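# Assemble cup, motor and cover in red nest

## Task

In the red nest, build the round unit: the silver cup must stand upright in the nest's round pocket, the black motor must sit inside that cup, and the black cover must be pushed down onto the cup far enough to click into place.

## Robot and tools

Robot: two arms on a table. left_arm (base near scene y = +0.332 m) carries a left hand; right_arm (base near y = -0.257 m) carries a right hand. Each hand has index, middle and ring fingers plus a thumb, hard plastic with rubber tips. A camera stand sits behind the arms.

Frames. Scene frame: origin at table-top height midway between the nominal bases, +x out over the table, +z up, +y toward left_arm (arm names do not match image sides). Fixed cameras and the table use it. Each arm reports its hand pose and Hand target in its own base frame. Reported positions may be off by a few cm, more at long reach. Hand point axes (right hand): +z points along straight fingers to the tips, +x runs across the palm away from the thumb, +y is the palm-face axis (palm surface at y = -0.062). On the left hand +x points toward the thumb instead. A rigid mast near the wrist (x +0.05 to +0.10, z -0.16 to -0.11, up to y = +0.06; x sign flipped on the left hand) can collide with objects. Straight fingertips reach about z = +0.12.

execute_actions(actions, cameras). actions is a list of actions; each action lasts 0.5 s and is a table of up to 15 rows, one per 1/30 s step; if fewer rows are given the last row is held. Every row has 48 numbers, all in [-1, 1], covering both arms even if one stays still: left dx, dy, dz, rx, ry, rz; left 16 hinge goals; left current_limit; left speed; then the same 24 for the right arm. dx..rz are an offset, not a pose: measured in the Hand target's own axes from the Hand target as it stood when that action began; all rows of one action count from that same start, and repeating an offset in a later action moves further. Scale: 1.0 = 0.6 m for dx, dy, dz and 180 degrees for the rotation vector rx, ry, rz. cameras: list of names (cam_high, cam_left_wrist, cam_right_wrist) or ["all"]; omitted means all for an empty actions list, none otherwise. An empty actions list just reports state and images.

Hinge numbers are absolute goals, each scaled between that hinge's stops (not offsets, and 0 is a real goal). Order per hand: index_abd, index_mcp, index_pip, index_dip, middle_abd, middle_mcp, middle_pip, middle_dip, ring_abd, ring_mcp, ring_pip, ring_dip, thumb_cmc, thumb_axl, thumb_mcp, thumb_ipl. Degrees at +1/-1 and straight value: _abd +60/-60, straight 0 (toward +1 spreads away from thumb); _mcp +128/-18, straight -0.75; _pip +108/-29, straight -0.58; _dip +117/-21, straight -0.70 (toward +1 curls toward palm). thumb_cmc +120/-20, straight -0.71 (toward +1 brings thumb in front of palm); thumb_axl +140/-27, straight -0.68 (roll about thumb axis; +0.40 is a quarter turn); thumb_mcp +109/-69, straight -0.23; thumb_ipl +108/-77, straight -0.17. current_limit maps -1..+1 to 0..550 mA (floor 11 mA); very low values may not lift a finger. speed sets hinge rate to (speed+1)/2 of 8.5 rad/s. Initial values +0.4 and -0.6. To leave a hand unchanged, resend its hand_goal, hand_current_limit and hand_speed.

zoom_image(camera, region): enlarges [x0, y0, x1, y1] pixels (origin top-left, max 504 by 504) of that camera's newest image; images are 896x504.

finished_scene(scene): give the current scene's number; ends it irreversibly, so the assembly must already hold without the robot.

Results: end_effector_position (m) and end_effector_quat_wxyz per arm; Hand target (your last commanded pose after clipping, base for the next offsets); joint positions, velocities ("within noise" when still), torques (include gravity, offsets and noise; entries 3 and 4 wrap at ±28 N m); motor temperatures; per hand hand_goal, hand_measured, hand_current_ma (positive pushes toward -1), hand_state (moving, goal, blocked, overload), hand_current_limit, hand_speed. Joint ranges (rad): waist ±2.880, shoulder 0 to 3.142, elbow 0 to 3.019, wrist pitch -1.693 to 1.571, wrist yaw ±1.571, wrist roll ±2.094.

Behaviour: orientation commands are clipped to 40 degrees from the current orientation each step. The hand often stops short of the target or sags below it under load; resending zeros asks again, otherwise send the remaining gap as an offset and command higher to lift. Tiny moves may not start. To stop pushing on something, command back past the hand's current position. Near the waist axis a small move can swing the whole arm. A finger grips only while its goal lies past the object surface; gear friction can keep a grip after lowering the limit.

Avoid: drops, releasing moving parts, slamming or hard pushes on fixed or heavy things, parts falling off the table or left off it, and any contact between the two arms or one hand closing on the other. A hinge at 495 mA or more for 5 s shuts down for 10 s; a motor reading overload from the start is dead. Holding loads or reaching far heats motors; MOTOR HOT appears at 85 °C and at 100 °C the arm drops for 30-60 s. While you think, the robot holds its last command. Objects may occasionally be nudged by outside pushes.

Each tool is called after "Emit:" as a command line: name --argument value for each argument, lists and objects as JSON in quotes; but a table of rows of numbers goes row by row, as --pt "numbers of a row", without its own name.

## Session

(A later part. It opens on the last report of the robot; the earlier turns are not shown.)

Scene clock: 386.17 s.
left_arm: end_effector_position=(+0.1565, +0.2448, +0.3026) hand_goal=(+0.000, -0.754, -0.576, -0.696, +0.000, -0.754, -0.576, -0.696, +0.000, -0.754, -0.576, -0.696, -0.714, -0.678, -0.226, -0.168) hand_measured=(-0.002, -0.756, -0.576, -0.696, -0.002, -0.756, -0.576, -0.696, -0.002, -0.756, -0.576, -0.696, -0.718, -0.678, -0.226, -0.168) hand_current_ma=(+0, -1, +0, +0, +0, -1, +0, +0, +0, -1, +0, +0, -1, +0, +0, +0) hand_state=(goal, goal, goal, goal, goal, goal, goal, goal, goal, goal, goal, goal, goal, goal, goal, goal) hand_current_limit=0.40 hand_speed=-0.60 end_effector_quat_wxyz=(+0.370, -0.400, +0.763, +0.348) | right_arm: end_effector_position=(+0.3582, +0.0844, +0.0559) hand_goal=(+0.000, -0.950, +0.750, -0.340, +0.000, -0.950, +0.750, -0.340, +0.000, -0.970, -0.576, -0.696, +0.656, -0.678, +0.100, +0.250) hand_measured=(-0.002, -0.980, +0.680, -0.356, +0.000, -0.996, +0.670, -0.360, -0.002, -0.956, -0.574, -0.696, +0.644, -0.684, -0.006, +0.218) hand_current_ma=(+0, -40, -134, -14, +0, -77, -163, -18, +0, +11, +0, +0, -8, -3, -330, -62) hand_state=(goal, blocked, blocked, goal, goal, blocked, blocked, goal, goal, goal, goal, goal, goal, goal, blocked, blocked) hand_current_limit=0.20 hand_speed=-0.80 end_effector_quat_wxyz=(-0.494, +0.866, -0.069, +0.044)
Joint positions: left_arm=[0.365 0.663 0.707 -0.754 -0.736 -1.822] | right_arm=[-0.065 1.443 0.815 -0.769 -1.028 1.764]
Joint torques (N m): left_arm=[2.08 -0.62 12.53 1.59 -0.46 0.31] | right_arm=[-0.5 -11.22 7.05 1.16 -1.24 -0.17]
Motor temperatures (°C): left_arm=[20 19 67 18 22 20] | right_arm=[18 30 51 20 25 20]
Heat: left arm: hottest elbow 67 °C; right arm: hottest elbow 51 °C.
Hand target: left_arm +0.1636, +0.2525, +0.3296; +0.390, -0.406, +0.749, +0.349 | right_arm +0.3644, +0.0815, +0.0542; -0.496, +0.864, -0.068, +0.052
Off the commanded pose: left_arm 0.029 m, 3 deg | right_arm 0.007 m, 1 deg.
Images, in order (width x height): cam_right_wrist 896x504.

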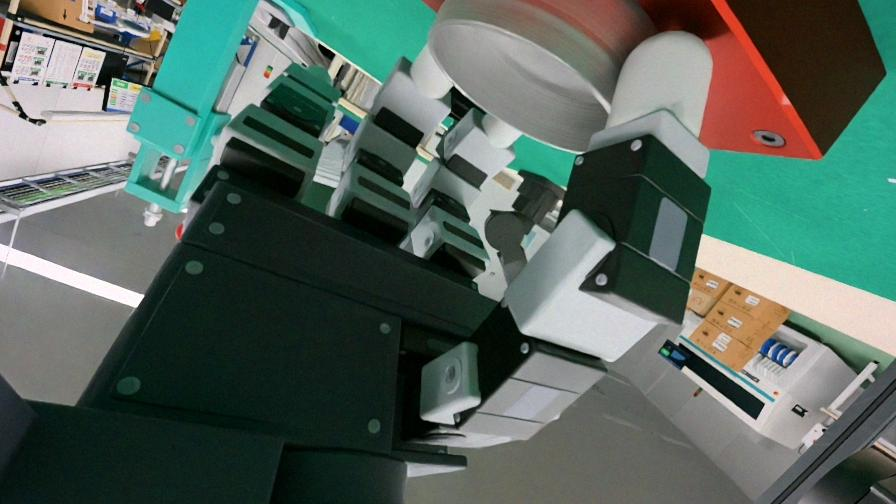

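Emit:
execute_actions --actions '[[[0,0,0,0,0,0,0,-0.754,-0.576,-0.696,0,-0.754,-0.576,-0.696,0,-0.754,-0.576,-0.696,-0.714,-0.678,-0.226,-0.168,0.4,-0.6,0.0004,0.0115,0.0067,0,0,0,0,-0.95,0.75,-0.34,0,-0.95,0.75,-0.34,0,-0.97,-0.576,-0.696,0.657,-0.678,0.1,0.25,0.2,-0.8]],[[0,0,0,0,0,0,0,-0.754,-0.576,-0.696,0,-0.754,-0.576,-0.696,0,-0.754,-0.576,-0.696,-0.714,-0.678,-0.226,-0.168,0.4,-0.6,0,0,0,0,0,0,0,-0.95,0.75,-0.34,0,-0.95,0.75,-0.34,0,-0.97,-0.576,-0.696,0.657,-0.678,0.1,0.25,0.2,-0.8]]]' --cameras '["cam_right_wrist","cam_high"]'

Emit:
zoom_image --camera "cam_high" --region '[320, 230, 440, 350]'

Scene clock: 395.07 s.
left_arm: end_effector_position=(+0.1565, +0.2448, +0.3026) hand_goal=(+0.000, -0.754, -0.576, -0.696, +0.000, -0.754, -0.576, -0.696, +0.000, -0.754, -0.576, -0.696, -0.714, -0.678, -0.226, -0.168) hand_measured=(-0.002, -0.756, -0.576, -0.696, -0.002, -0.756, -0.576, -0.696, -0.002, -0.756, -0.576, -0.696, -0.718, -0.678, -0.226, -0.168) hand_current_ma=(+0, -1, +0, +0, +0, -1, +0, +0, +0, -1, +0, +0, -1, +0, +0, +0) hand_state=(goal, goal, goal, goal, goal, goal, goal, goal, goal, goal, goal, goal, goal, goal, goal, goal) hand_current_limit=0.40 hand_speed=-0.60 end_effector_quat_wxyz=(+0.370, -0.400, +0.763, +0.348) | right_arm: end_effector_position=(+0.3595, +0.0847, +0.0556) hand_goal=(+0.000, -0.950, +0.750, -0.340, +0.000, -0.950, +0.750, -0.340, +0.000, -0.970, -0.576, -0.696, +0.656, -0.678, +0.100, +0.250) hand_measured=(-0.002, -0.982, +0.680, -0.356, +0.000, -0.996, +0.672, -0.360, -0.002, -0.956, -0.574, -0.696, +0.642, -0.686, -0.006, +0.218) hand_current_ma=(+0, -42, -133, -14, +0, -77, -157, -18, +0, +11, +0, +0, -11, -6, -330, -62) hand_state=(goal, blocked, blocked, goal, goal, blocked, blocked, goal, goal, goal, goal, goal, goal, goal, blocked, blocked) hand_current_limit=0.20 hand_speed=-0.80 end_effector_quat_wxyz=(-0.496, +0.864, -0.070, +0.047)
Joint positions: left_arm=[0.365 0.663 0.707 -0.754 -0.736 -1.822] | right_arm=[-0.066 1.443 0.812 -0.756 -1.033 1.771]
Joint torques (N m): left_arm=[2.08 -0.67 12.52 1.58 -0.47 0.3] | right_arm=[-0.44 -9.93 6.56 1.57 -1.07 -0.23]
Motor temperatures (°C): left_arm=[20 19 67 18 22 20] | right_arm=[18 30 51 20 25 20]
Heat: left arm: hottest elbow 67 °C; right arm: hottest elbow 51 °C.
Hand target: left_arm +0.1636, +0.2525, +0.3296; +0.390, -0.406, +0.749, +0.349 | right_arm +0.3648, +0.0814, +0.0463; -0.496, +0.864, -0.068, +0.052
Off the commanded pose: left_arm 0.029 m, 3 deg | right_arm 0.011 m, 1 deg.
Images, in order (width x height): cam_high 896x504, cam_right_wrist 896x504.

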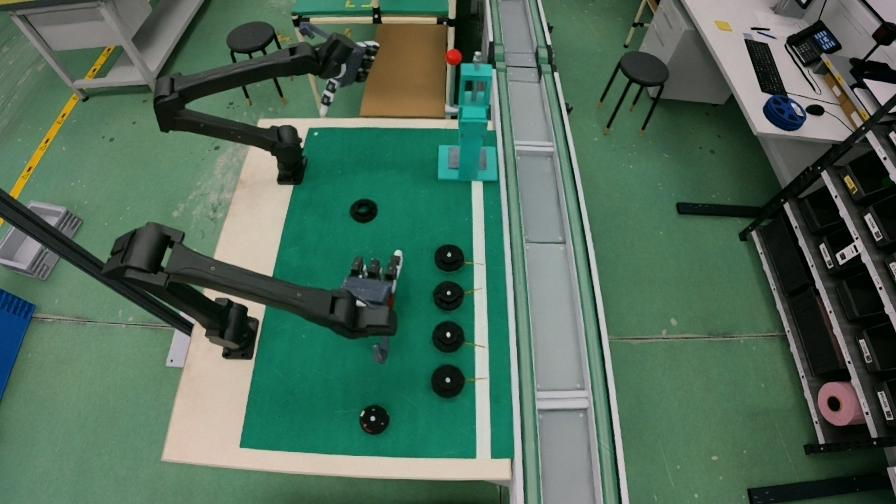

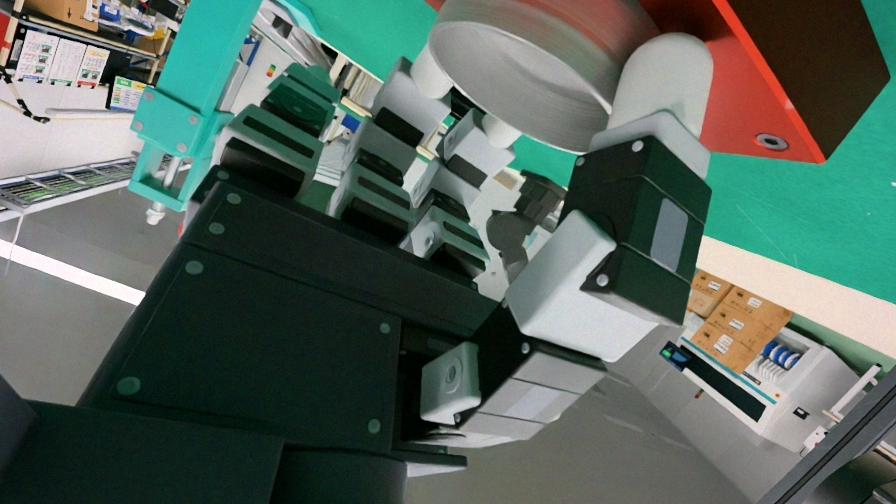

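Scaled by 4.200 from the camera's 896x504 image, which has a finer 1280x720 frame.

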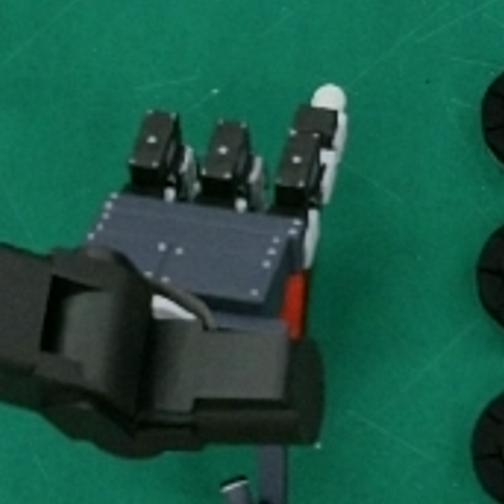

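Emit:
zoom_image --camera "cam_right_wrist" --region '[400, 0, 720, 100]'

Scaled by 1.575 from the camera's 896x504 image, which has a finer 1280x720 frame.

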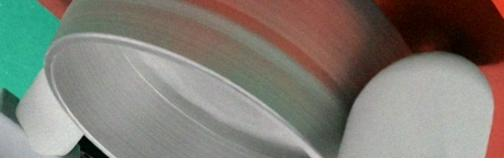

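Emit:
execute_actions --actions '[[[0,0,0,0,0,0,0,-0.754,-0.576,-0.696,0,-0.754,-0.576,-0.696,0,-0.754,-0.576,-0.696,-0.714,-0.678,-0.226,-0.168,0.4,-0.6,0.02,0,0,0,0,0,0,-0.95,0.75,-0.34,0,-0.95,0.75,-0.34,0,-0.97,-0.576,-0.696,0.657,-0.678,0.1,0.25,0.2,-0.8]],[[0,0,0,0,0,0,0,-0.754,-0.576,-0.696,0,-0.754,-0.576,-0.696,0,-0.754,-0.576,-0.696,-0.714,-0.678,-0.226,-0.168,0.4,-0.6,0,0,0,0,0,0,0,-0.95,0.75,-0.34,0,-0.95,0.75,-0.34,0,-0.97,-0.576,-0.696,0.657,-0.678,0.1,0.25,0.2,-0.8]]]' --cameras '["cam_right_wrist"]'

Scene clock: 410.77 s.
left_arm: end_effector_position=(+0.1565, +0.2448, +0.3026) hand_goal=(+0.000, -0.754, -0.576, -0.696, +0.000, -0.754, -0.576, -0.696, +0.000, -0.754, -0.576, -0.696, -0.714, -0.678, -0.226, -0.168) hand_measured=(-0.002, -0.756, -0.576, -0.696, -0.002, -0.756, -0.576, -0.696, -0.002, -0.756, -0.576, -0.696, -0.718, -0.678, -0.226, -0.168) hand_current_ma=(+0, -1, +0, +0, +0, -1, +0, +0, +0, -1, +0, +0, -1, +0, +0, +0) hand_state=(goal, goal, goal, goal, goal, goal, goal, goal, goal, goal, goal, goal, goal, goal, goal, goal) hand_current_limit=0.40 hand_speed=-0.60 end_effector_quat_wxyz=(+0.370, -0.400, +0.763, +0.348) | right_arm: end_effector_position=(+0.3595, +0.0851, +0.0540) hand_goal=(+0.000, -0.950, +0.750, -0.340, +0.000, -0.950, +0.750, -0.340, +0.000, -0.970, -0.576, -0.696, +0.656, -0.678, +0.100, +0.250) hand_measured=(-0.002, -0.982, +0.682, -0.358, +0.000, -0.996, +0.676, -0.360, -0.002, -0.956, -0.574, -0.696, +0.642, -0.688, -0.006, +0.218) hand_current_ma=(+0, -42, -130, -15, +0, -77, -144, -18, +0, +11, +0, +0, -11, -7, -330, -62) hand_state=(goal, blocked, blocked, goal, goal, blocked, blocked, goal, goal, goal, goal, goal, goal, goal, blocked, blocked) hand_current_limit=0.20 hand_speed=-0.80 end_effector_quat_wxyz=(-0.499, +0.862, -0.073, +0.043)
Joint positions: left_arm=[0.365 0.663 0.707 -0.754 -0.736 -1.822] | right_arm=[-0.069 1.452 0.814 -0.756 -1.041 1.773]
Joint torques (N m): left_arm=[2.08 -0.73 12.52 1.59 -0.47 0.31] | right_arm=[-0.5 -8.29 8.79 1.22 -0.74 -0.3]
Motor temperatures (°C): left_arm=[20 19 67 18 22 21] | right_arm=[18 29 49 20 24 20]
Heat: left arm: hottest elbow 67 °C; right arm: hottest elbow 49 °C.
Hand target: left_arm +0.1636, +0.2525, +0.3296; +0.390, -0.406, +0.749, +0.349 | right_arm +0.3766, +0.0795, +0.0464; -0.496, +0.864, -0.068, +0.052
Off the commanded pose: left_arm 0.029 m, 3 deg | right_arm 0.020 m, 1 deg.
Images, in order (width x height): cam_right_wrist 896x504.

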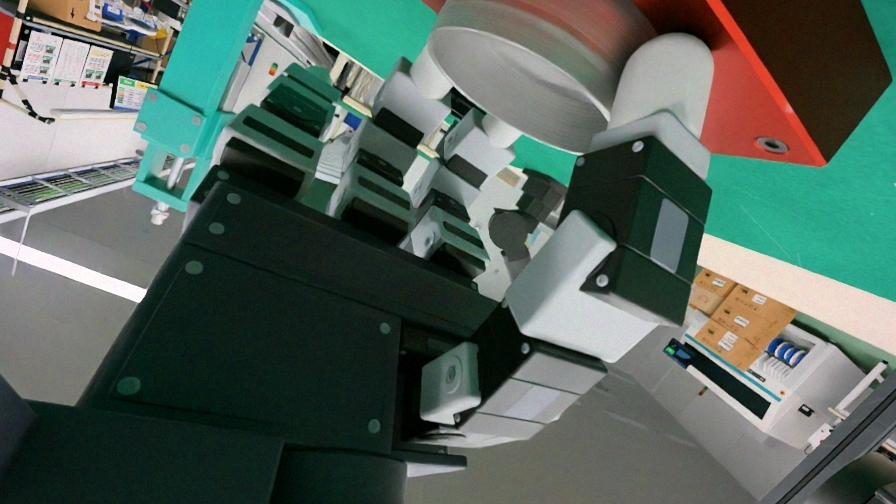

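Emit:
execute_actions --actions '[[[0,0,0,0,0,0,0,-0.754,-0.576,-0.696,0,-0.754,-0.576,-0.696,0,-0.754,-0.576,-0.696,-0.714,-0.678,-0.226,-0.168,0.4,-0.6,-0.022,-0.0115,-0.0067,0,0,0,0,-0.95,0.75,-0.34,0,-0.95,0.75,-0.34,0,-0.97,-0.576,-0.696,0.657,-0.678,0.1,0.25,0.2,-0.8]],[[0,0,0,0,0,0,0,-0.754,-0.576,-0.696,0,-0.754,-0.576,-0.696,0,-0.754,-0.576,-0.696,-0.714,-0.678,-0.226,-0.168,0.4,-0.6,0,0,0,0,0,0,0,-0.93,0.64,-0.34,0,-0.93,0.64,-0.34,0,-0.97,-0.576,-0.696,0.657,-0.678,-0.04,0.23,0.2,-0.9]],[[0,0,0,0,0,0,0,-0.754,-0.576,-0.696,0,-0.754,-0.576,-0.696,0,-0.754,-0.576,-0.696,-0.714,-0.678,-0.226,-0.168,0.4,-0.6,0,0,0,0,0,0,0,-0.94,0.62,-0.34,0,-0.94,0.62,-0.34,0,-0.97,-0.576,-0.696,0.657,-0.678,-0.08,0.23,0.2,-0.9]],[[0,0,0,0,0,0,0,-0.754,-0.576,-0.696,0,-0.754,-0.576,-0.696,0,-0.754,-0.576,-0.696,-0.714,-0.678,-0.226,-0.168,0.4,-0.6,0,0,0,0,0,0,0,-0.95,0.59,-0.34,0,-0.95,0.59,-0.34,0,-0.97,-0.576,-0.696,0.657,-0.678,-0.11,0.23,0.2,-0.9]]]' --cameras '["cam_right_wrist"]'

Scene clock: 422.07 s.
left_arm: end_effector_position=(+0.1565, +0.2448, +0.3026) hand_goal=(+0.000, -0.754, -0.576, -0.696, +0.000, -0.754, -0.576, -0.696, +0.000, -0.754, -0.576, -0.696, -0.714, -0.678, -0.226, -0.168) hand_measured=(-0.002, -0.756, -0.576, -0.696, -0.002, -0.756, -0.576, -0.696, -0.002, -0.756, -0.576, -0.696, -0.718, -0.678, -0.226, -0.168) hand_current_ma=(+0, -1, +0, +0, +0, -1, +0, +0, +0, -1, +0, +0, -1, +0, +0, +0) hand_state=(goal, goal, goal, goal, goal, goal, goal, goal, goal, goal, goal, goal, goal, goal, goal, goal) hand_current_limit=0.40 hand_speed=-0.60 end_effector_quat_wxyz=(+0.370, -0.400, +0.763, +0.348) | right_arm: end_effector_position=(+0.3596, +0.0854, +0.0550) hand_goal=(+0.000, -0.950, +0.590, -0.340, +0.000, -0.950, +0.590, -0.340, +0.000, -0.970, -0.576, -0.696, +0.656, -0.678, -0.110, +0.230) hand_measured=(-0.002, -0.940, +0.618, -0.334, +0.000, -0.948, +0.610, -0.336, -0.002, -0.956, -0.574, -0.696, +0.652, -0.680, -0.090, +0.234) hand_current_ma=(+0, +6, +29, +2, +0, +0, +17, +1, +0, +11, +0, +0, -1, -1, +29, +2) hand_state=(goal, goal, blocked, goal, goal, goal, goal, goal, goal, goal, goal, goal, goal, goal, blocked, goal) hand_current_limit=0.20 hand_speed=-0.90 end_effector_quat_wxyz=(-0.500, +0.862, -0.073, +0.044)
Joint positions: left_arm=[0.365 0.663 0.707 -0.754 -0.736 -1.822] | right_arm=[-0.069 1.45 0.814 -0.756 -1.043 1.774]
Joint torques (N m): left_arm=[2.02 -0.67 12.51 1.58 -0.47 0.3] | right_arm=[-0.21 -12.22 6.89 0.72 -0.62 -0.25]
Motor temperatures (°C): left_arm=[20 19 68 18 22 21] | right_arm=[18 29 50 20 24 20]
Heat: left arm: hottest elbow 68 °C; right arm: hottest elbow 50 °C.
Hand target: left_arm +0.1636, +0.2525, +0.3296; +0.390, -0.406, +0.749, +0.349 | right_arm +0.3635, +0.0817, +0.0542; -0.496, +0.864, -0.068, +0.052
Off the commanded pose: left_arm 0.029 m, 3 deg | right_arm 0.005 m, 1 deg.
Images, in order (width x height): cam_right_wrist 896x504.

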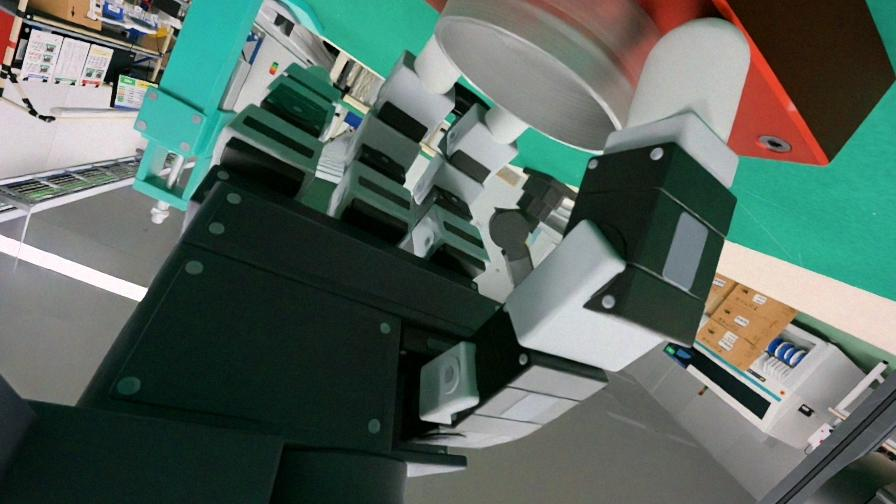

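Emit:
execute_actions --actions '[[[0,0,0,0,0,0,0,-0.754,-0.576,-0.696,0,-0.754,-0.576,-0.696,0,-0.754,-0.576,-0.696,-0.714,-0.678,-0.226,-0.168,0.4,-0.6,0,0,0,0,0,0,0,-0.97,0.308,-0.161,0,-0.97,0.308,-0.161,0,-0.97,-0.576,-0.696,0.657,-0.678,-0.143,0.258,0.4,-0.7]],[[0,0,0,0,0,0,0,-0.754,-0.576,-0.696,0,-0.754,-0.576,-0.696,0,-0.754,-0.576,-0.696,-0.714,-0.678,-0.226,-0.168,0.4,-0.6,-0.0017,-0.0577,-0.0335,0,0,0,0,-0.97,0.308,-0.161,0,-0.97,0.308,-0.161,0,-0.97,-0.576,-0.696,0.657,-0.678,-0.143,0.258,0.4,-0.7]],[[0,0,0,0,0,0,0,-0.754,-0.576,-0.696,0,-0.754,-0.576,-0.696,0,-0.754,-0.576,-0.696,-0.714,-0.678,-0.226,-0.168,0.4,-0.6,-0.0017,-0.0577,-0.0335,0,0,0,0,-0.97,0.308,-0.161,0,-0.97,0.308,-0.161,0,-0.97,-0.576,-0.696,0.657,-0.678,-0.143,0.258,0.4,-0.7]]]' --cameras '["cam_right_wrist"]'

Scene clock: 430.20 s.
left_arm: end_effector_position=(+0.1565, +0.2448, +0.3026) hand_goal=(+0.000, -0.754, -0.576, -0.696, +0.000, -0.754, -0.576, -0.696, +0.000, -0.754, -0.576, -0.696, -0.714, -0.678, -0.226, -0.168) hand_measured=(-0.002, -0.756, -0.576, -0.696, -0.002, -0.756, -0.576, -0.696, -0.002, -0.756, -0.576, -0.696, -0.718, -0.678, -0.226, -0.168) hand_current_ma=(+0, -1, +0, +0, +0, -1, +0, +0, +0, -1, +0, +0, -1, +0, +0, +0) hand_state=(goal, goal, goal, goal, goal, goal, goal, goal, goal, goal, goal, goal, goal, goal, goal, goal) hand_current_limit=0.40 hand_speed=-0.60 end_effector_quat_wxyz=(+0.370, -0.400, +0.763, +0.348) | right_arm: end_effector_position=(+0.3455, +0.0833, +0.1196) hand_goal=(+0.000, -0.970, +0.308, -0.162, +0.000, -0.970, +0.308, -0.162, +0.000, -0.970, -0.576, -0.696, +0.656, -0.678, -0.144, +0.258) hand_measured=(-0.002, -0.952, +0.312, -0.160, +0.000, -0.952, +0.312, -0.160, -0.002, -0.956, -0.574, -0.696, +0.654, -0.680, -0.140, +0.256) hand_current_ma=(+0, +17, +1, +1, +0, +18, +1, +1, +0, +11, +0, +0, +0, -1, +2, -1) hand_state=(goal, goal, goal, goal, goal, goal, goal, goal, goal, goal, goal, goal, goal, goal, goal, goal) hand_current_limit=0.40 hand_speed=-0.70 end_effector_quat_wxyz=(-0.496, +0.864, -0.080, +0.037)
Joint positions: left_arm=[0.365 0.663 0.707 -0.754 -0.736 -1.822] | right_arm=[-0.074 1.322 0.887 -0.978 -1.034 1.772]
Joint torques (N m): left_arm=[2.08 -0.73 12.51 1.58 -0.47 0.31] | right_arm=[0.38 -11.11 10.51 0.16 -1 -0.19]
Motor temperatures (°C): left_arm=[20 19 68 18 22 21] | right_arm=[18 29 50 20 23 20]
Heat: left arm: hottest elbow 68 °C; right arm: hottest elbow 50 °C.
Hand target: left_arm +0.1636, +0.2525, +0.3296; +0.390, -0.406, +0.749, +0.349 | right_arm +0.3597, +0.0825, +0.1342; -0.496, +0.864, -0.068, +0.052
Off the commanded pose: left_arm 0.029 m, 3 deg | right_arm 0.020 m, 2 deg.
Images, in order (width x height): cam_right_wrist 896x504.

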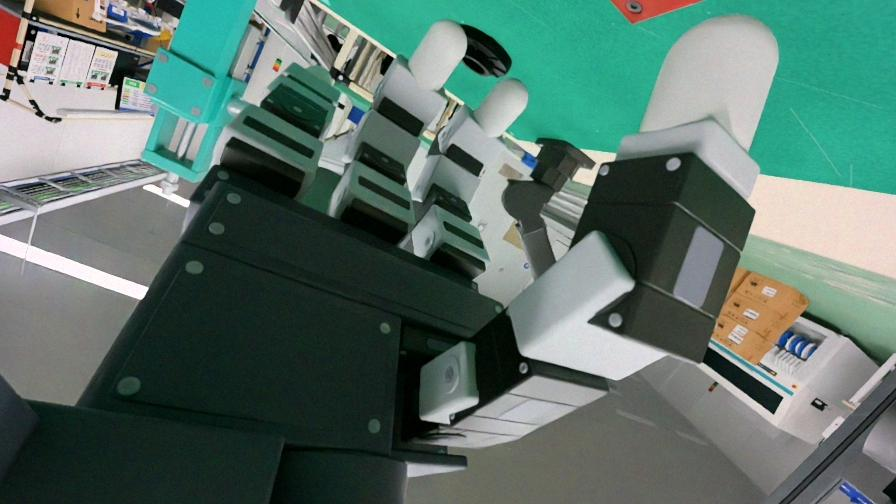

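Emit:
execute_actions --actions '[[[0,0,0,0,0,0,0,-0.754,-0.576,-0.696,0,-0.754,-0.576,-0.696,0,-0.754,-0.576,-0.696,-0.714,-0.678,-0.226,-0.168,0.4,-0.6,0.0489,0.0742,-0.1286,-0.0019,0.0641,0.0372,0,-0.97,0.308,-0.161,0,-0.97,0.308,-0.161,0,-0.97,-0.576,-0.696,0.657,-0.678,-0.143,0.258,0.4,-0.7]],[[0,0,0,0,0,0,0,-0.754,-0.576,-0.696,0,-0.754,-0.576,-0.696,0,-0.754,-0.576,-0.696,-0.714,-0.678,-0.226,-0.168,0.4,-0.6,0.0818,0.0666,-0.1153,-0.0019,0.0641,0.0372,0,-0.97,0.308,-0.161,0,-0.97,0.308,-0.161,0,-0.97,-0.576,-0.696,0.657,-0.678,-0.143,0.258,0.4,-0.7]],[[0,0,0,0,0,0,0,-0.754,-0.576,-0.696,0,-0.754,-0.576,-0.696,0,-0.754,-0.576,-0.696,-0.714,-0.678,-0.226,-0.168,0.4,-0.6,0.1103,0.0553,-0.0959,-0.0019,0.0641,0.0372,0,-0.97,0.308,-0.161,0,-0.97,0.308,-0.161,0,-0.97,-0.576,-0.696,0.657,-0.678,-0.143,0.258,0.4,-0.7]],[[0,0,0,0,0,0,0,-0.754,-0.576,-0.696,0,-0.754,-0.576,-0.696,0,-0.754,-0.576,-0.696,-0.714,-0.678,-0.226,-0.168,0.4,-0.6,0.0013,0.0433,0.0252,0,0,0,0,-0.97,0.308,-0.161,0,-0.97,0.308,-0.161,0,-0.97,-0.576,-0.696,0.657,-0.678,-0.143,0.258,0.4,-0.7]],[[0,0,0,0,0,0,0,-0.754,-0.576,-0.696,0,-0.754,-0.576,-0.696,0,-0.754,-0.576,-0.696,-0.714,-0.678,-0.226,-0.168,0.4,-0.6,0,0,0,0,0,0,0,-0.97,0.308,-0.161,0,-0.97,0.308,-0.161,0,-0.97,-0.576,-0.696,0.657,-0.678,-0.143,0.258,0.4,-0.7]]]' --cameras '["cam_right_wrist","cam_high"]'

Emit:
zoom_image --camera "cam_high" --region '[330, 270, 410, 350]'

Scene clock: 448.47 s.
left_arm: end_effector_position=(+0.1565, +0.2448, +0.3026) hand_goal=(+0.000, -0.754, -0.576, -0.696, +0.000, -0.754, -0.576, -0.696, +0.000, -0.754, -0.576, -0.696, -0.714, -0.678, -0.226, -0.168) hand_measured=(-0.002, -0.756, -0.576, -0.696, -0.002, -0.756, -0.576, -0.696, -0.002, -0.756, -0.576, -0.696, -0.718, -0.678, -0.226, -0.168) hand_current_ma=(+0, -1, +0, +0, +0, -1, +0, +0, +0, -1, +0, +0, -1, +0, +0, +0) hand_state=(goal, goal, goal, goal, goal, goal, goal, goal, goal, goal, goal, goal, goal, goal, goal, goal) hand_current_limit=0.40 hand_speed=-0.60 end_effector_quat_wxyz=(+0.370, -0.400, +0.763, +0.348) | right_arm: end_effector_position=(+0.3977, -0.1974, +0.1120) hand_goal=(+0.000, -0.970, +0.308, -0.162, +0.000, -0.970, +0.308, -0.162, +0.000, -0.970, -0.576, -0.696, +0.656, -0.678, -0.144, +0.258) hand_measured=(-0.002, -0.954, +0.310, -0.160, +0.000, -0.954, +0.310, -0.160, -0.002, -0.956, -0.574, -0.696, +0.654, -0.680, -0.142, +0.256) hand_current_ma=(+0, +14, +1, +1, +0, +14, +0, +1, +0, +11, +0, +0, +0, -1, +1, -1) hand_state=(goal, goal, goal, goal, goal, goal, goal, goal, goal, goal, goal, goal, goal, goal, goal, goal) hand_current_limit=0.40 hand_speed=-0.70 end_effector_quat_wxyz=(-0.447, +0.788, -0.361, +0.219)
Joint positions: left_arm=[0.365 0.663 0.707 -0.754 -0.736 -1.822] | right_arm=[-0.707 1.513 1.057 -0.821 -1.017 1.886]
Joint torques (N m): left_arm=[2.08 -0.67 12.52 1.59 -0.46 0.31] | right_arm=[1.03 -13.92 7.71 1.39 -0.88 -0.04]
Motor temperatures (°C): left_arm=[20 19 68 18 22 21] | right_arm=[18 29 55 19 24 20]
Heat: left arm: hottest elbow 68 °C; right arm: hottest elbow 55 °C.
Hand target: left_arm +0.1636, +0.2525, +0.3296; +0.390, -0.406, +0.749, +0.349 | right_arm +0.4022, -0.1970, +0.1085; -0.447, +0.789, -0.359, +0.219
Off the commanded pose: left_arm 0.029 m, 3 deg | right_arm 0.006 m, 0 deg.
Images, in order (width x height): cam_high 896x504, cam_right_wrist 896x504.

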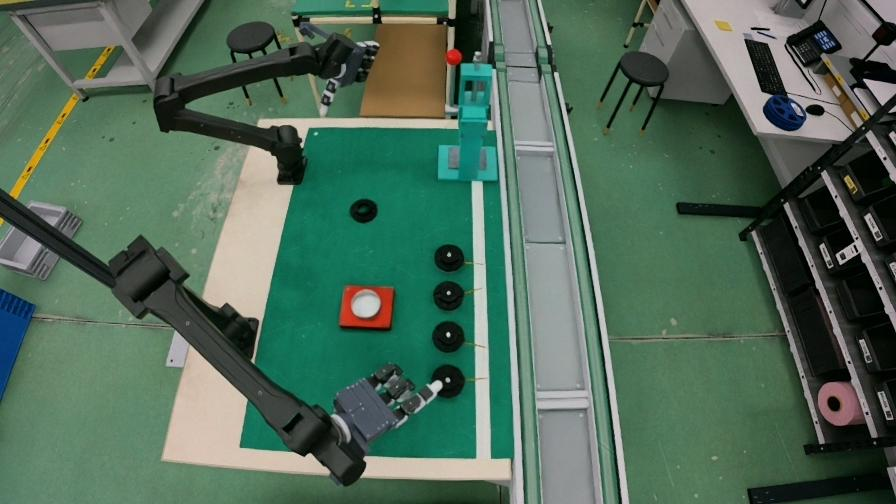

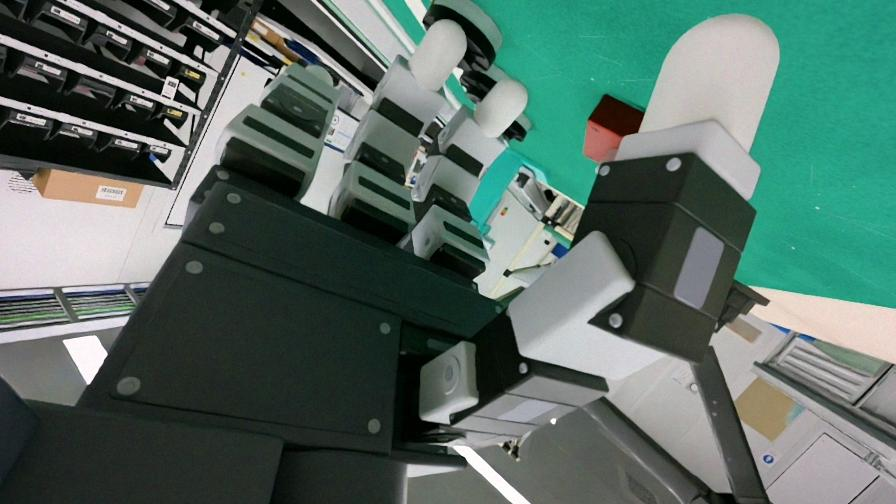

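Scaled by 6.300 from the camera's 896x504 image, which has a finer 1280x720 frame.

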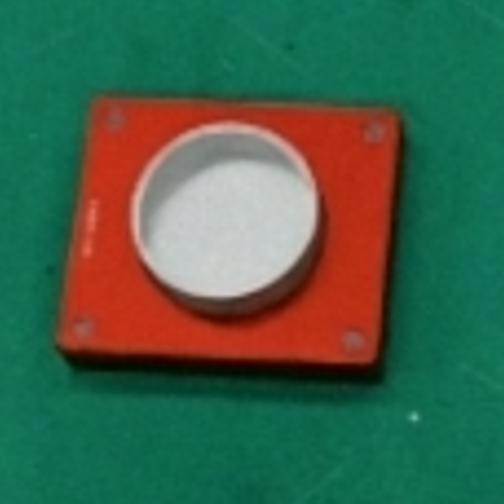

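Emit:
execute_actions --actions '[[[0,0,0,0,0,0,0,-0.754,-0.576,-0.696,0,-0.754,-0.576,-0.696,0,-0.754,-0.576,-0.696,-0.714,-0.678,-0.226,-0.168,0.4,-0.6,0.0009,0.0433,0.0252,0,0,0,0,-0.97,0.308,-0.161,0,-0.97,0.308,-0.161,0,-0.97,-0.576,-0.696,0.657,-0.678,-0.143,0.258,0.4,-0.7]],[[0,0,0,0,0,0,0,-0.754,-0.576,-0.696,0,-0.754,-0.576,-0.696,0,-0.754,-0.576,-0.696,-0.714,-0.678,-0.226,-0.168,0.4,-0.6,0,0.0144,0.0084,0,0,0,0,-0.97,0.308,-0.161,0,-0.97,0.308,-0.161,0,-0.97,-0.576,-0.696,0.657,-0.678,-0.143,0.258,0.4,-0.7]]]' --cameras '["cam_right_wrist","cam_high"]'

Emit:
zoom_image --camera "cam_high" --region '[330, 350, 480, 490]'

Scene clock: 466.03 s.
left_arm: end_effector_position=(+0.1565, +0.2448, +0.3026) hand_goal=(+0.000, -0.754, -0.576, -0.696, +0.000, -0.754, -0.576, -0.696, +0.000, -0.754, -0.576, -0.696, -0.714, -0.678, -0.226, -0.168) hand_measured=(-0.002, -0.756, -0.576, -0.696, -0.002, -0.756, -0.576, -0.696, -0.002, -0.756, -0.576, -0.696, -0.718, -0.678, -0.226, -0.168) hand_current_ma=(+0, -1, +0, +0, +0, -1, +0, +0, +0, -1, +0, +0, -1, +0, +0, +0) hand_state=(goal, goal, goal, goal, goal, goal, goal, goal, goal, goal, goal, goal, goal, goal, goal, goal) hand_current_limit=0.40 hand_speed=-0.60 end_effector_quat_wxyz=(+0.370, -0.400, +0.763, +0.348) | right_arm: end_effector_position=(+0.3993, -0.1988, +0.0742) hand_goal=(+0.000, -0.970, +0.308, -0.162, +0.000, -0.970, +0.308, -0.162, +0.000, -0.970, -0.576, -0.696, +0.656, -0.678, -0.144, +0.258) hand_measured=(-0.002, -0.954, +0.310, -0.160, +0.000, -0.954, +0.310, -0.160, -0.002, -0.956, -0.574, -0.696, +0.654, -0.680, -0.142, +0.256) hand_current_ma=(+0, +14, +1, +1, +0, +14, +0, +1, +0, +11, +0, +0, +0, -1, +1, -1) hand_state=(goal, goal, goal, goal, goal, goal, goal, goal, goal, goal, goal, goal, goal, goal, goal, goal) hand_current_limit=0.40 hand_speed=-0.70 end_effector_quat_wxyz=(-0.447, +0.789, -0.360, +0.221)
Joint positions: left_arm=[0.365 0.663 0.707 -0.754 -0.736 -1.822] | right_arm=[-0.707 1.567 1.006 -0.712 -1.017 1.886]
Joint torques (N m): left_arm=[2.08 -0.67 12.52 1.59 -0.47 0.31] | right_arm=[1.03 -13.98 7.31 1.39 -0.88 -0.06]
Motor temperatures (°C): left_arm=[20 19 68 18 22 21] | right_arm=[18 29 54 20 23 20]
Heat: left arm: hottest elbow 68 °C; right arm: hottest elbow 54 °C.
Hand target: left_arm +0.1636, +0.2525, +0.3296; +0.390, -0.406, +0.749, +0.349 | right_arm +0.4031, -0.1982, +0.0684; -0.447, +0.789, -0.360, +0.219
Off the commanded pose: left_arm 0.029 m, 3 deg | right_arm 0.007 m, 0 deg.
Images, in order (width x height): cam_high 896x504, cam_right_wrist 896x504.

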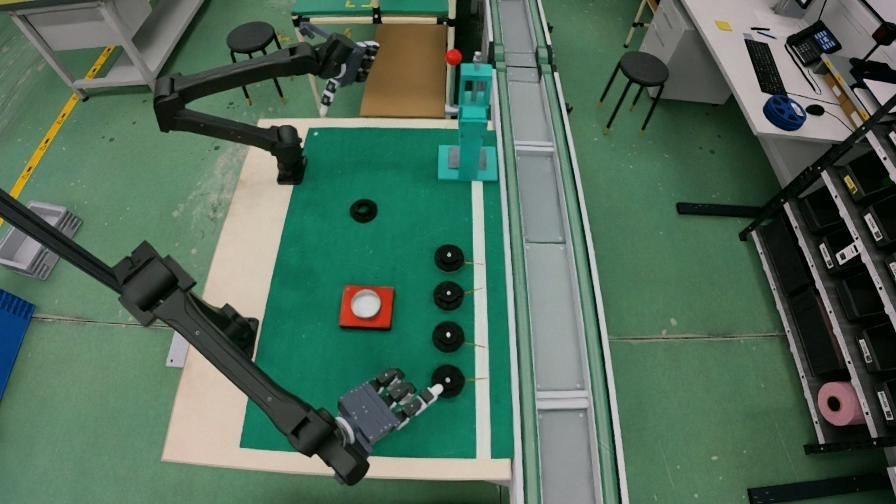

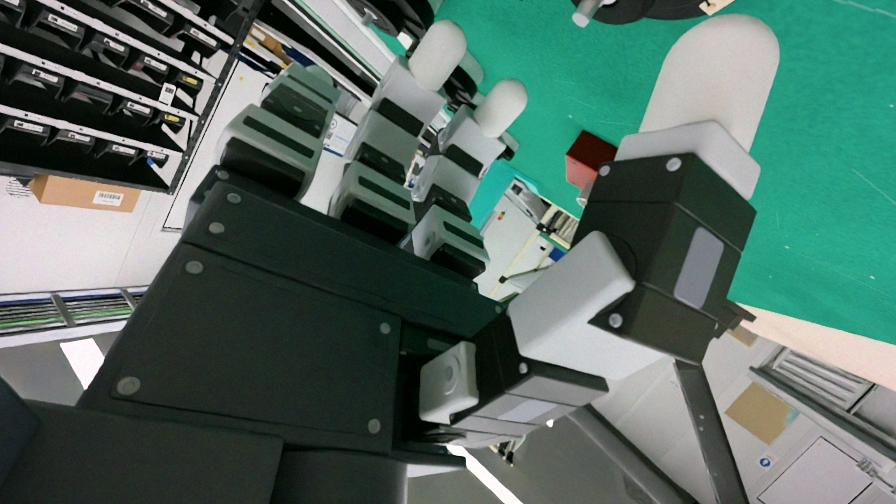

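Scaled by 3.360 from the camera's 896x504 image, which has a finer 1280x720 frame.

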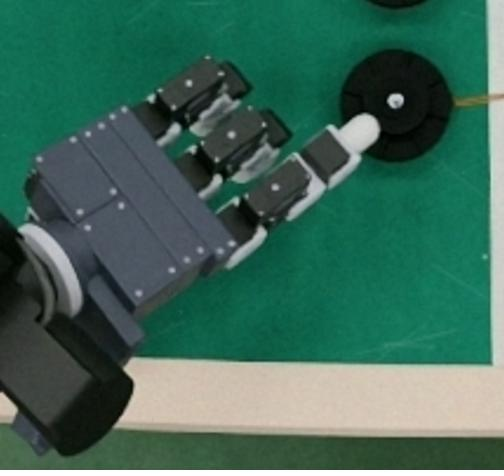

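Emit:
execute_actions --actions '[[[0,0,0,0,0,0,0,-0.754,-0.576,-0.696,0,-0.754,-0.576,-0.696,0,-0.754,-0.576,-0.696,-0.714,-0.678,-0.226,-0.168,0.4,-0.6,0,0,0,0,0,0,0,-0.97,0.308,-0.161,0,-0.97,0.308,-0.161,0,-0.97,0.95,0.1,0.657,-0.678,-0.143,0.258,0.4,-0.5]],[[0,0,0,0,0,0,0,-0.754,-0.576,-0.696,0,-0.754,-0.576,-0.696,0,-0.754,-0.576,-0.696,-0.714,-0.678,-0.226,-0.168,0.4,-0.6,0,0.0173,0.0101,0,0,0,0,-0.97,0.308,-0.161,0,-0.97,0.308,-0.161,0,-0.97,0.95,0.1,0.657,-0.678,-0.143,0.258,0.4,-0.5]],[[0,0,0,0,0,0,0,-0.754,-0.576,-0.696,0,-0.754,-0.576,-0.696,0,-0.754,-0.576,-0.696,-0.714,-0.678,-0.226,-0.168,0.4,-0.6,0,0,0,0,0,0,0,-0.97,0.308,-0.161,0,-0.97,0.308,-0.161,0,-0.97,0.95,0.1,0.657,-0.678,-0.143,0.258,0.4,-0.7]]]' --cameras '["cam_right_wrist","cam_high"]'

Emit:
zoom_image --camera "cam_high" --region '[330, 350, 480, 490]'

Scene clock: 484.63 s.
left_arm: end_effector_position=(+0.1565, +0.2448, +0.3026) hand_goal=(+0.000, -0.754, -0.576, -0.696, +0.000, -0.754, -0.576, -0.696, +0.000, -0.754, -0.576, -0.696, -0.714, -0.678, -0.226, -0.168) hand_measured=(-0.002, -0.756, -0.576, -0.696, -0.002, -0.756, -0.576, -0.696, -0.002, -0.756, -0.576, -0.696, -0.718, -0.678, -0.226, -0.168) hand_current_ma=(+0, -1, +0, +0, +0, -1, +0, +0, +0, -1, +0, +0, -1, +0, +0, +0) hand_state=(goal, goal, goal, goal, goal, goal, goal, goal, goal, goal, goal, goal, goal, goal, goal, goal) hand_current_limit=0.40 hand_speed=-0.60 end_effector_quat_wxyz=(+0.370, -0.400, +0.763, +0.348) | right_arm: end_effector_position=(+0.3991, -0.1986, +0.0607) hand_goal=(+0.000, -0.970, +0.308, -0.162, +0.000, -0.970, +0.308, -0.162, +0.000, -0.970, +0.950, +0.100, +0.656, -0.678, -0.144, +0.258) hand_measured=(-0.002, -0.954, +0.310, -0.160, +0.000, -0.954, +0.310, -0.160, -0.002, -0.956, +0.946, +0.096, +0.654, -0.680, -0.142, +0.256) hand_current_ma=(+0, +14, +1, +1, +0, +14, +0, +1, +0, +11, -2, -1, +0, -1, +1, -1) hand_state=(goal, goal, goal, goal, goal, goal, goal, goal, goal, goal, goal, goal, goal, goal, goal, goal) hand_current_limit=0.40 hand_speed=-0.70 end_effector_quat_wxyz=(-0.447, +0.789, -0.361, +0.219)
Joint positions: left_arm=[0.365 0.663 0.707 -0.754 -0.736 -1.822] | right_arm=[-0.707 1.589 0.991 -0.679 -1.017 1.886]
Joint torques (N m): left_arm=[2.08 -0.67 12.53 1.59 -0.47 0.31] | right_arm=[0.97 -14.27 7.23 1.33 -0.86 -0.06]
Motor temperatures (°C): left_arm=[20 19 69 18 22 21] | right_arm=[18 29 53 20 23 20]
Heat: left arm: hottest elbow 69 °C; right arm: hottest elbow 53 °C.
Hand target: left_arm +0.1636, +0.2525, +0.3296; +0.390, -0.406, +0.749, +0.349 | right_arm +0.4034, -0.1984, +0.0564; -0.447, +0.789, -0.359, +0.219
Off the commanded pose: left_arm 0.029 m, 3 deg | right_arm 0.006 m, 0 deg.
Images, in order (width x height): cam_high 896x504, cam_right_wrist 896x504.

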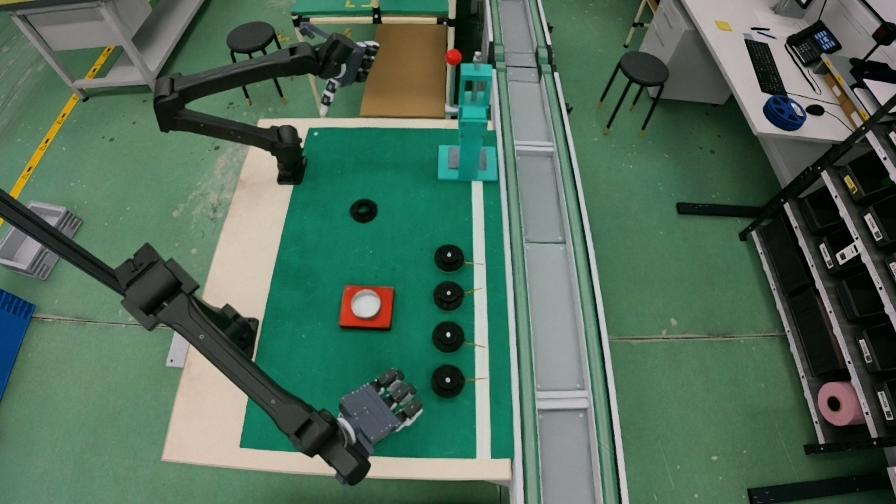

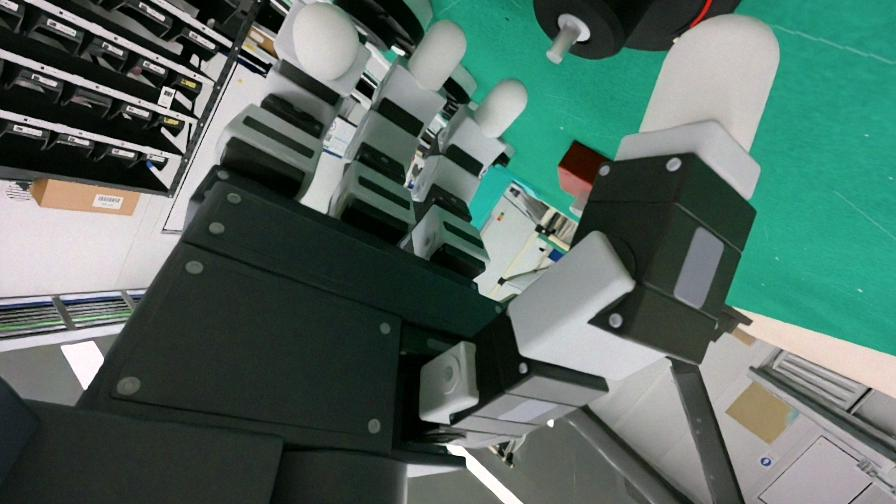

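Scaled by 3.360 from the camera's 896x504 image, which has a finer 1280x720 frame.

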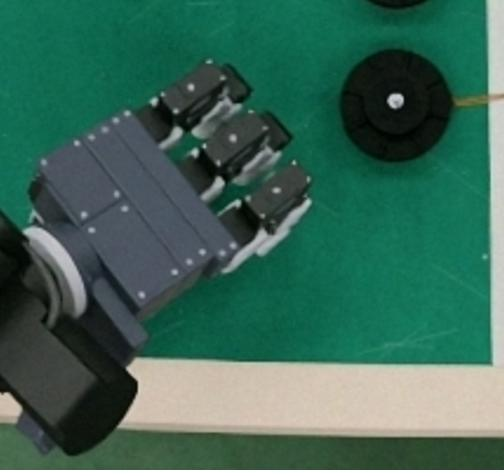

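Emit:
execute_actions --actions '[[[0,0,0,0,0,0,0,-0.754,-0.576,-0.696,0,-0.754,-0.576,-0.696,0,-0.754,-0.576,-0.696,-0.714,-0.678,-0.226,-0.168,0.4,-0.6,0.0004,0.0202,0.0118,0,0,0,0,-0.97,0.308,-0.161,0,-0.97,0.308,-0.161,0,-0.97,0.95,0.1,0.657,-0.678,-0.143,0.258,0.4,-0.7]],[[0,0,0,0,0,0,0,-0.754,-0.576,-0.696,0,-0.754,-0.576,-0.696,0,-0.754,-0.576,-0.696,-0.714,-0.678,-0.226,-0.168,0.4,-0.6,0,0,0,0,0,0,0,-0.97,0.308,-0.161,0,-0.97,0.308,-0.161,0,-0.97,0.95,0.1,0.657,-0.678,-0.143,0.258,0.4,-0.7]]]' --cameras '["cam_right_wrist"]'

Emit:
zoom_image --camera "cam_right_wrist" --region '[440, 0, 800, 160]'

Scene clock: 499.17 s.
left_arm: end_effector_position=(+0.1565, +0.2448, +0.3026) hand_goal=(+0.000, -0.754, -0.576, -0.696, +0.000, -0.754, -0.576, -0.696, +0.000, -0.754, -0.576, -0.696, -0.714, -0.678, -0.226, -0.168) hand_measured=(-0.002, -0.756, -0.576, -0.696, -0.002, -0.756, -0.576, -0.696, -0.002, -0.756, -0.576, -0.696, -0.718, -0.678, -0.226, -0.168) hand_current_ma=(+0, -1, +0, +0, +0, -1, +0, +0, +0, -1, +0, +0, -1, +0, +0, +0) hand_state=(goal, goal, goal, goal, goal, goal, goal, goal, goal, goal, goal, goal, goal, goal, goal, goal) hand_current_limit=0.40 hand_speed=-0.60 end_effector_quat_wxyz=(+0.370, -0.400, +0.763, +0.348) | right_arm: end_effector_position=(+0.3996, -0.1990, +0.0468) hand_goal=(+0.000, -0.970, +0.308, -0.162, +0.000, -0.970, +0.308, -0.162, +0.000, -0.970, +0.950, +0.100, +0.656, -0.678, -0.144, +0.258) hand_measured=(-0.002, -0.954, +0.310, -0.160, +0.000, -0.954, +0.310, -0.160, -0.002, -0.956, +0.946, +0.096, +0.654, -0.680, -0.142, +0.256) hand_current_ma=(+0, +14, +1, +1, +0, +14, +0, +1, +0, +11, -2, -1, +0, -1, +1, -1) hand_state=(goal, goal, goal, goal, goal, goal, goal, goal, goal, goal, goal, goal, goal, goal, goal, goal) hand_current_limit=0.40 hand_speed=-0.70 end_effector_quat_wxyz=(-0.447, +0.789, -0.361, +0.219)
Joint positions: left_arm=[0.365 0.663 0.707 -0.754 -0.736 -1.822] | right_arm=[-0.707 1.613 0.977 -0.641 -1.017 1.886]
Joint torques (N m): left_arm=[2.02 -0.62 12.55 1.58 -0.47 0.31] | right_arm=[0.97 -14.39 7.05 1.36 -0.87 -0.06]
Motor temperatures (°C): left_arm=[20 19 69 18 22 21] | right_arm=[18 29 51 20 23 20]
Heat: left arm: hottest elbow 69 °C; right arm: hottest elbow 51 °C.
Hand target: left_arm +0.1636, +0.2525, +0.3296; +0.390, -0.406, +0.749, +0.349 | right_arm +0.4037, -0.1988, +0.0424; -0.447, +0.789, -0.359, +0.219
Off the commanded pose: left_arm 0.029 m, 3 deg | right_arm 0.006 m, 0 deg.
Images, in order (width x height): cam_right_wrist 896x504.

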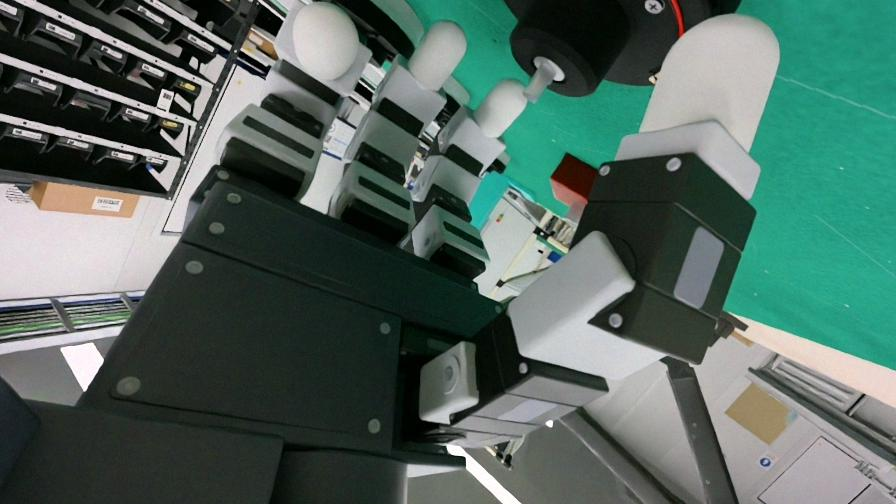

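Scaled by 1.400 from the camera's 896x504 image, which has a finer 1280x720 frame.

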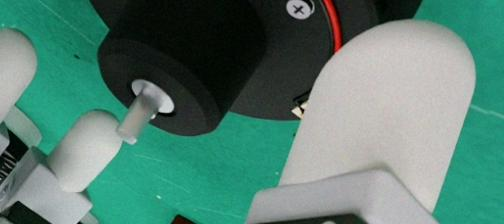

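Emit:
execute_actions --actions '[[[0,0,0,0,0,0,0,-0.754,-0.576,-0.696,0,-0.754,-0.576,-0.696,0,-0.754,-0.576,-0.696,-0.714,-0.678,-0.226,-0.168,0.4,-0.6,-0.0067,0.0101,0.0059,0,0,0,0,-0.97,0.308,-0.161,0,-0.97,0.308,-0.161,0,-0.97,0.95,0.1,0.657,-0.678,-0.143,0.258,0.4,-0.7]],[[0,0,0,0,0,0,0,-0.754,-0.576,-0.696,0,-0.754,-0.576,-0.696,0,-0.754,-0.576,-0.696,-0.714,-0.678,-0.226,-0.168,0.4,-0.6,0,0,0,0,0,0,0,-0.99,0.5,-0.233,0,-0.99,0.5,-0.233,0,-0.97,0.95,0.1,0.657,-0.678,-0.18,0.41,0.1,-0.8]],[[0,0,0,0,0,0,0,-0.754,-0.576,-0.696,0,-0.754,-0.576,-0.696,0,-0.754,-0.576,-0.696,-0.714,-0.678,-0.226,-0.168,0.4,-0.6,0,0,0,0,0,0,0,-0.99,0.5,-0.233,0,-0.99,0.5,-0.233,0,-0.97,0.95,0.1,0.657,-0.678,-0.18,0.41,0.1,-0.8]]]' --cameras '["cam_right_wrist"]'

Scene clock: 525.53 s.
left_arm: end_effector_position=(+0.1565, +0.2448, +0.3026) hand_goal=(+0.000, -0.754, -0.576, -0.696, +0.000, -0.754, -0.576, -0.696, +0.000, -0.754, -0.576, -0.696, -0.714, -0.678, -0.226, -0.168) hand_measured=(-0.002, -0.756, -0.576, -0.696, -0.002, -0.756, -0.576, -0.696, -0.002, -0.756, -0.576, -0.696, -0.718, -0.678, -0.226, -0.168) hand_current_ma=(+0, -1, +0, +0, +0, -1, +0, +0, +0, -1, +0, +0, -1, +0, +0, +0) hand_state=(goal, goal, goal, goal, goal, goal, goal, goal, goal, goal, goal, goal, goal, goal, goal, goal) hand_current_limit=0.40 hand_speed=-0.60 end_effector_quat_wxyz=(+0.370, -0.400, +0.763, +0.348) | right_arm: end_effector_position=(+0.3977, -0.1972, +0.0414) hand_goal=(+0.000, -0.990, +0.500, -0.234, +0.000, -0.990, +0.500, -0.234, +0.000, -0.970, +0.950, +0.100, +0.656, -0.678, -0.180, +0.410) hand_measured=(-0.002, -0.972, +0.498, -0.232, +0.000, -0.970, +0.498, -0.232, -0.002, -0.956, +0.946, +0.096, +0.654, -0.680, -0.176, +0.408) hand_current_ma=(+0, +18, -1, +1, +0, +19, -1, +1, +0, +11, -2, -1, +0, -1, +2, -1) hand_state=(goal, goal, goal, goal, goal, goal, goal, goal, goal, goal, goal, goal, goal, goal, goal, goal) hand_current_limit=0.10 hand_speed=-0.80 end_effector_quat_wxyz=(-0.447, +0.789, -0.359, +0.222)
Joint positions: left_arm=[0.365 0.663 0.707 -0.754 -0.736 -1.822] | right_arm=[-0.707 1.614 0.959 -0.617 -1.017 1.886]
Joint torques (N m): left_arm=[2.08 -0.62 12.52 1.59 -0.47 0.3] | right_arm=[1.03 -14.1 6.9 1.35 -0.84 -0.05]
Motor temperatures (°C): left_arm=[20 19 69 18 22 21] | right_arm=[18 28 50 20 23 20]
Heat: left arm: hottest elbow 69 °C; right arm: hottest elbow 50 °C.
Hand target: left_arm +0.1636, +0.2525, +0.3296; +0.390, -0.406, +0.749, +0.349 | right_arm +0.4012, -0.1959, +0.0354; -0.447, +0.789, -0.359, +0.219
Off the commanded pose: left_arm 0.029 m, 3 deg | right_arm 0.007 m, 0 deg.
Images, in order (width x height): cam_right_wrist 896x504.

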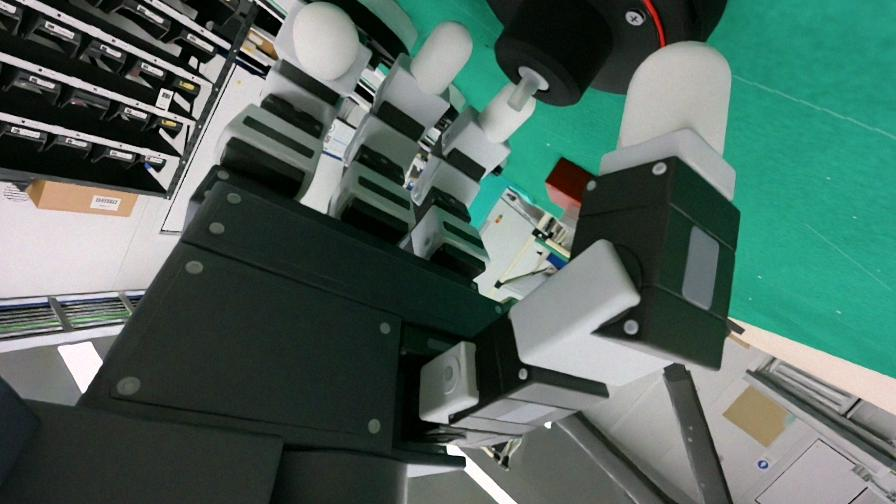

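Emit:
execute_actions --actions '[[[0,0,0,0,0,0,0,-0.754,-0.576,-0.696,0,-0.754,-0.576,-0.696,0,-0.754,-0.576,-0.696,-0.714,-0.678,-0.226,-0.168,0.4,-0.6,0,0,0,0,0,0,0,-0.95,0.6,-0.233,0,-0.95,0.6,-0.233,0,-0.97,0.95,0.1,0.657,-0.678,-0.1,0.38,0,-0.8]],[[0,0,0,0,0,0,0,-0.754,-0.576,-0.696,0,-0.754,-0.576,-0.696,0,-0.754,-0.576,-0.696,-0.714,-0.678,-0.226,-0.168,0.4,-0.6,0,0,0,0,0,0,0,-0.92,0.65,-0.233,0,-0.92,0.65,-0.233,0,-0.97,0.95,0.1,0.657,-0.678,-0.03,0.36,0,-0.8]]]' --cameras '["cam_right_wrist"]'

Scene clock: 541.80 s.
left_arm: end_effector_position=(+0.1565, +0.2448, +0.3026) hand_goal=(+0.000, -0.754, -0.576, -0.696, +0.000, -0.754, -0.576, -0.696, +0.000, -0.754, -0.576, -0.696, -0.714, -0.678, -0.226, -0.168) hand_measured=(-0.002, -0.756, -0.576, -0.696, -0.002, -0.756, -0.576, -0.696, -0.002, -0.756, -0.576, -0.696, -0.718, -0.678, -0.226, -0.168) hand_current_ma=(+0, -1, +0, +0, +0, -1, +0, +0, +0, -1, +0, +0, -1, +0, +0, +0) hand_state=(goal, goal, goal, goal, goal, goal, goal, goal, goal, goal, goal, goal, goal, goal, goal, goal) hand_current_limit=0.40 hand_speed=-0.60 end_effector_quat_wxyz=(+0.370, -0.400, +0.763, +0.348) | right_arm: end_effector_position=(+0.3977, -0.1972, +0.0414) hand_goal=(+0.000, -0.920, +0.650, -0.234, +0.000, -0.920, +0.650, -0.234, +0.000, -0.970, +0.950, +0.100, +0.656, -0.678, -0.030, +0.360) hand_measured=(-0.002, -0.916, +0.646, -0.232, +0.000, -0.916, +0.646, -0.232, -0.002, -0.956, +0.946, +0.096, +0.654, -0.680, -0.032, +0.362) hand_current_ma=(+0, +2, -1, +1, +0, +2, -1, +1, +0, +11, -2, -1, +0, -1, -1, +0) hand_state=(goal, goal, goal, goal, goal, goal, goal, goal, goal, goal, goal, goal, goal, goal, goal, goal) hand_current_limit=0.00 hand_speed=-0.80 end_effector_quat_wxyz=(-0.447, +0.789, -0.359, +0.221)
Joint positions: left_arm=[0.365 0.663 0.707 -0.754 -0.736 -1.822] | right_arm=[-0.707 1.614 0.959 -0.617 -1.017 1.887]
Joint torques (N m): left_arm=[2.08 -0.67 12.51 1.59 -0.47 0.31] | right_arm=[1.03 -14.1 6.89 1.36 -0.83 -0.04]
Motor temperatures (°C): left_arm=[20 19 69 18 22 21] | right_arm=[18 28 49 20 23 20]
Heat: left arm: hottest elbow 69 °C; right arm: hottest elbow 49 °C.
Hand target: left_arm +0.1636, +0.2525, +0.3296; +0.390, -0.406, +0.749, +0.349 | right_arm +0.4012, -0.1959, +0.0354; -0.447, +0.789, -0.359, +0.219
Off the commanded pose: left_arm 0.029 m, 3 deg | right_arm 0.007 m, 0 deg.
Images, in order (width x height): cam_right_wrist 896x504.

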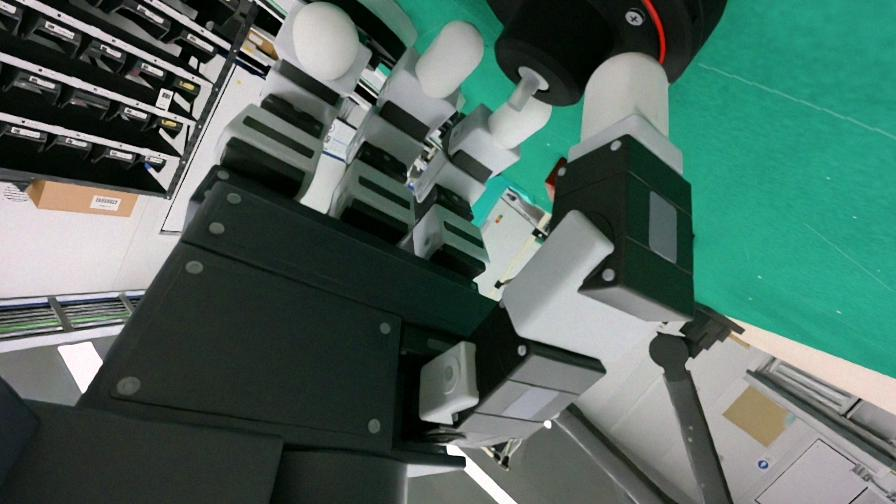

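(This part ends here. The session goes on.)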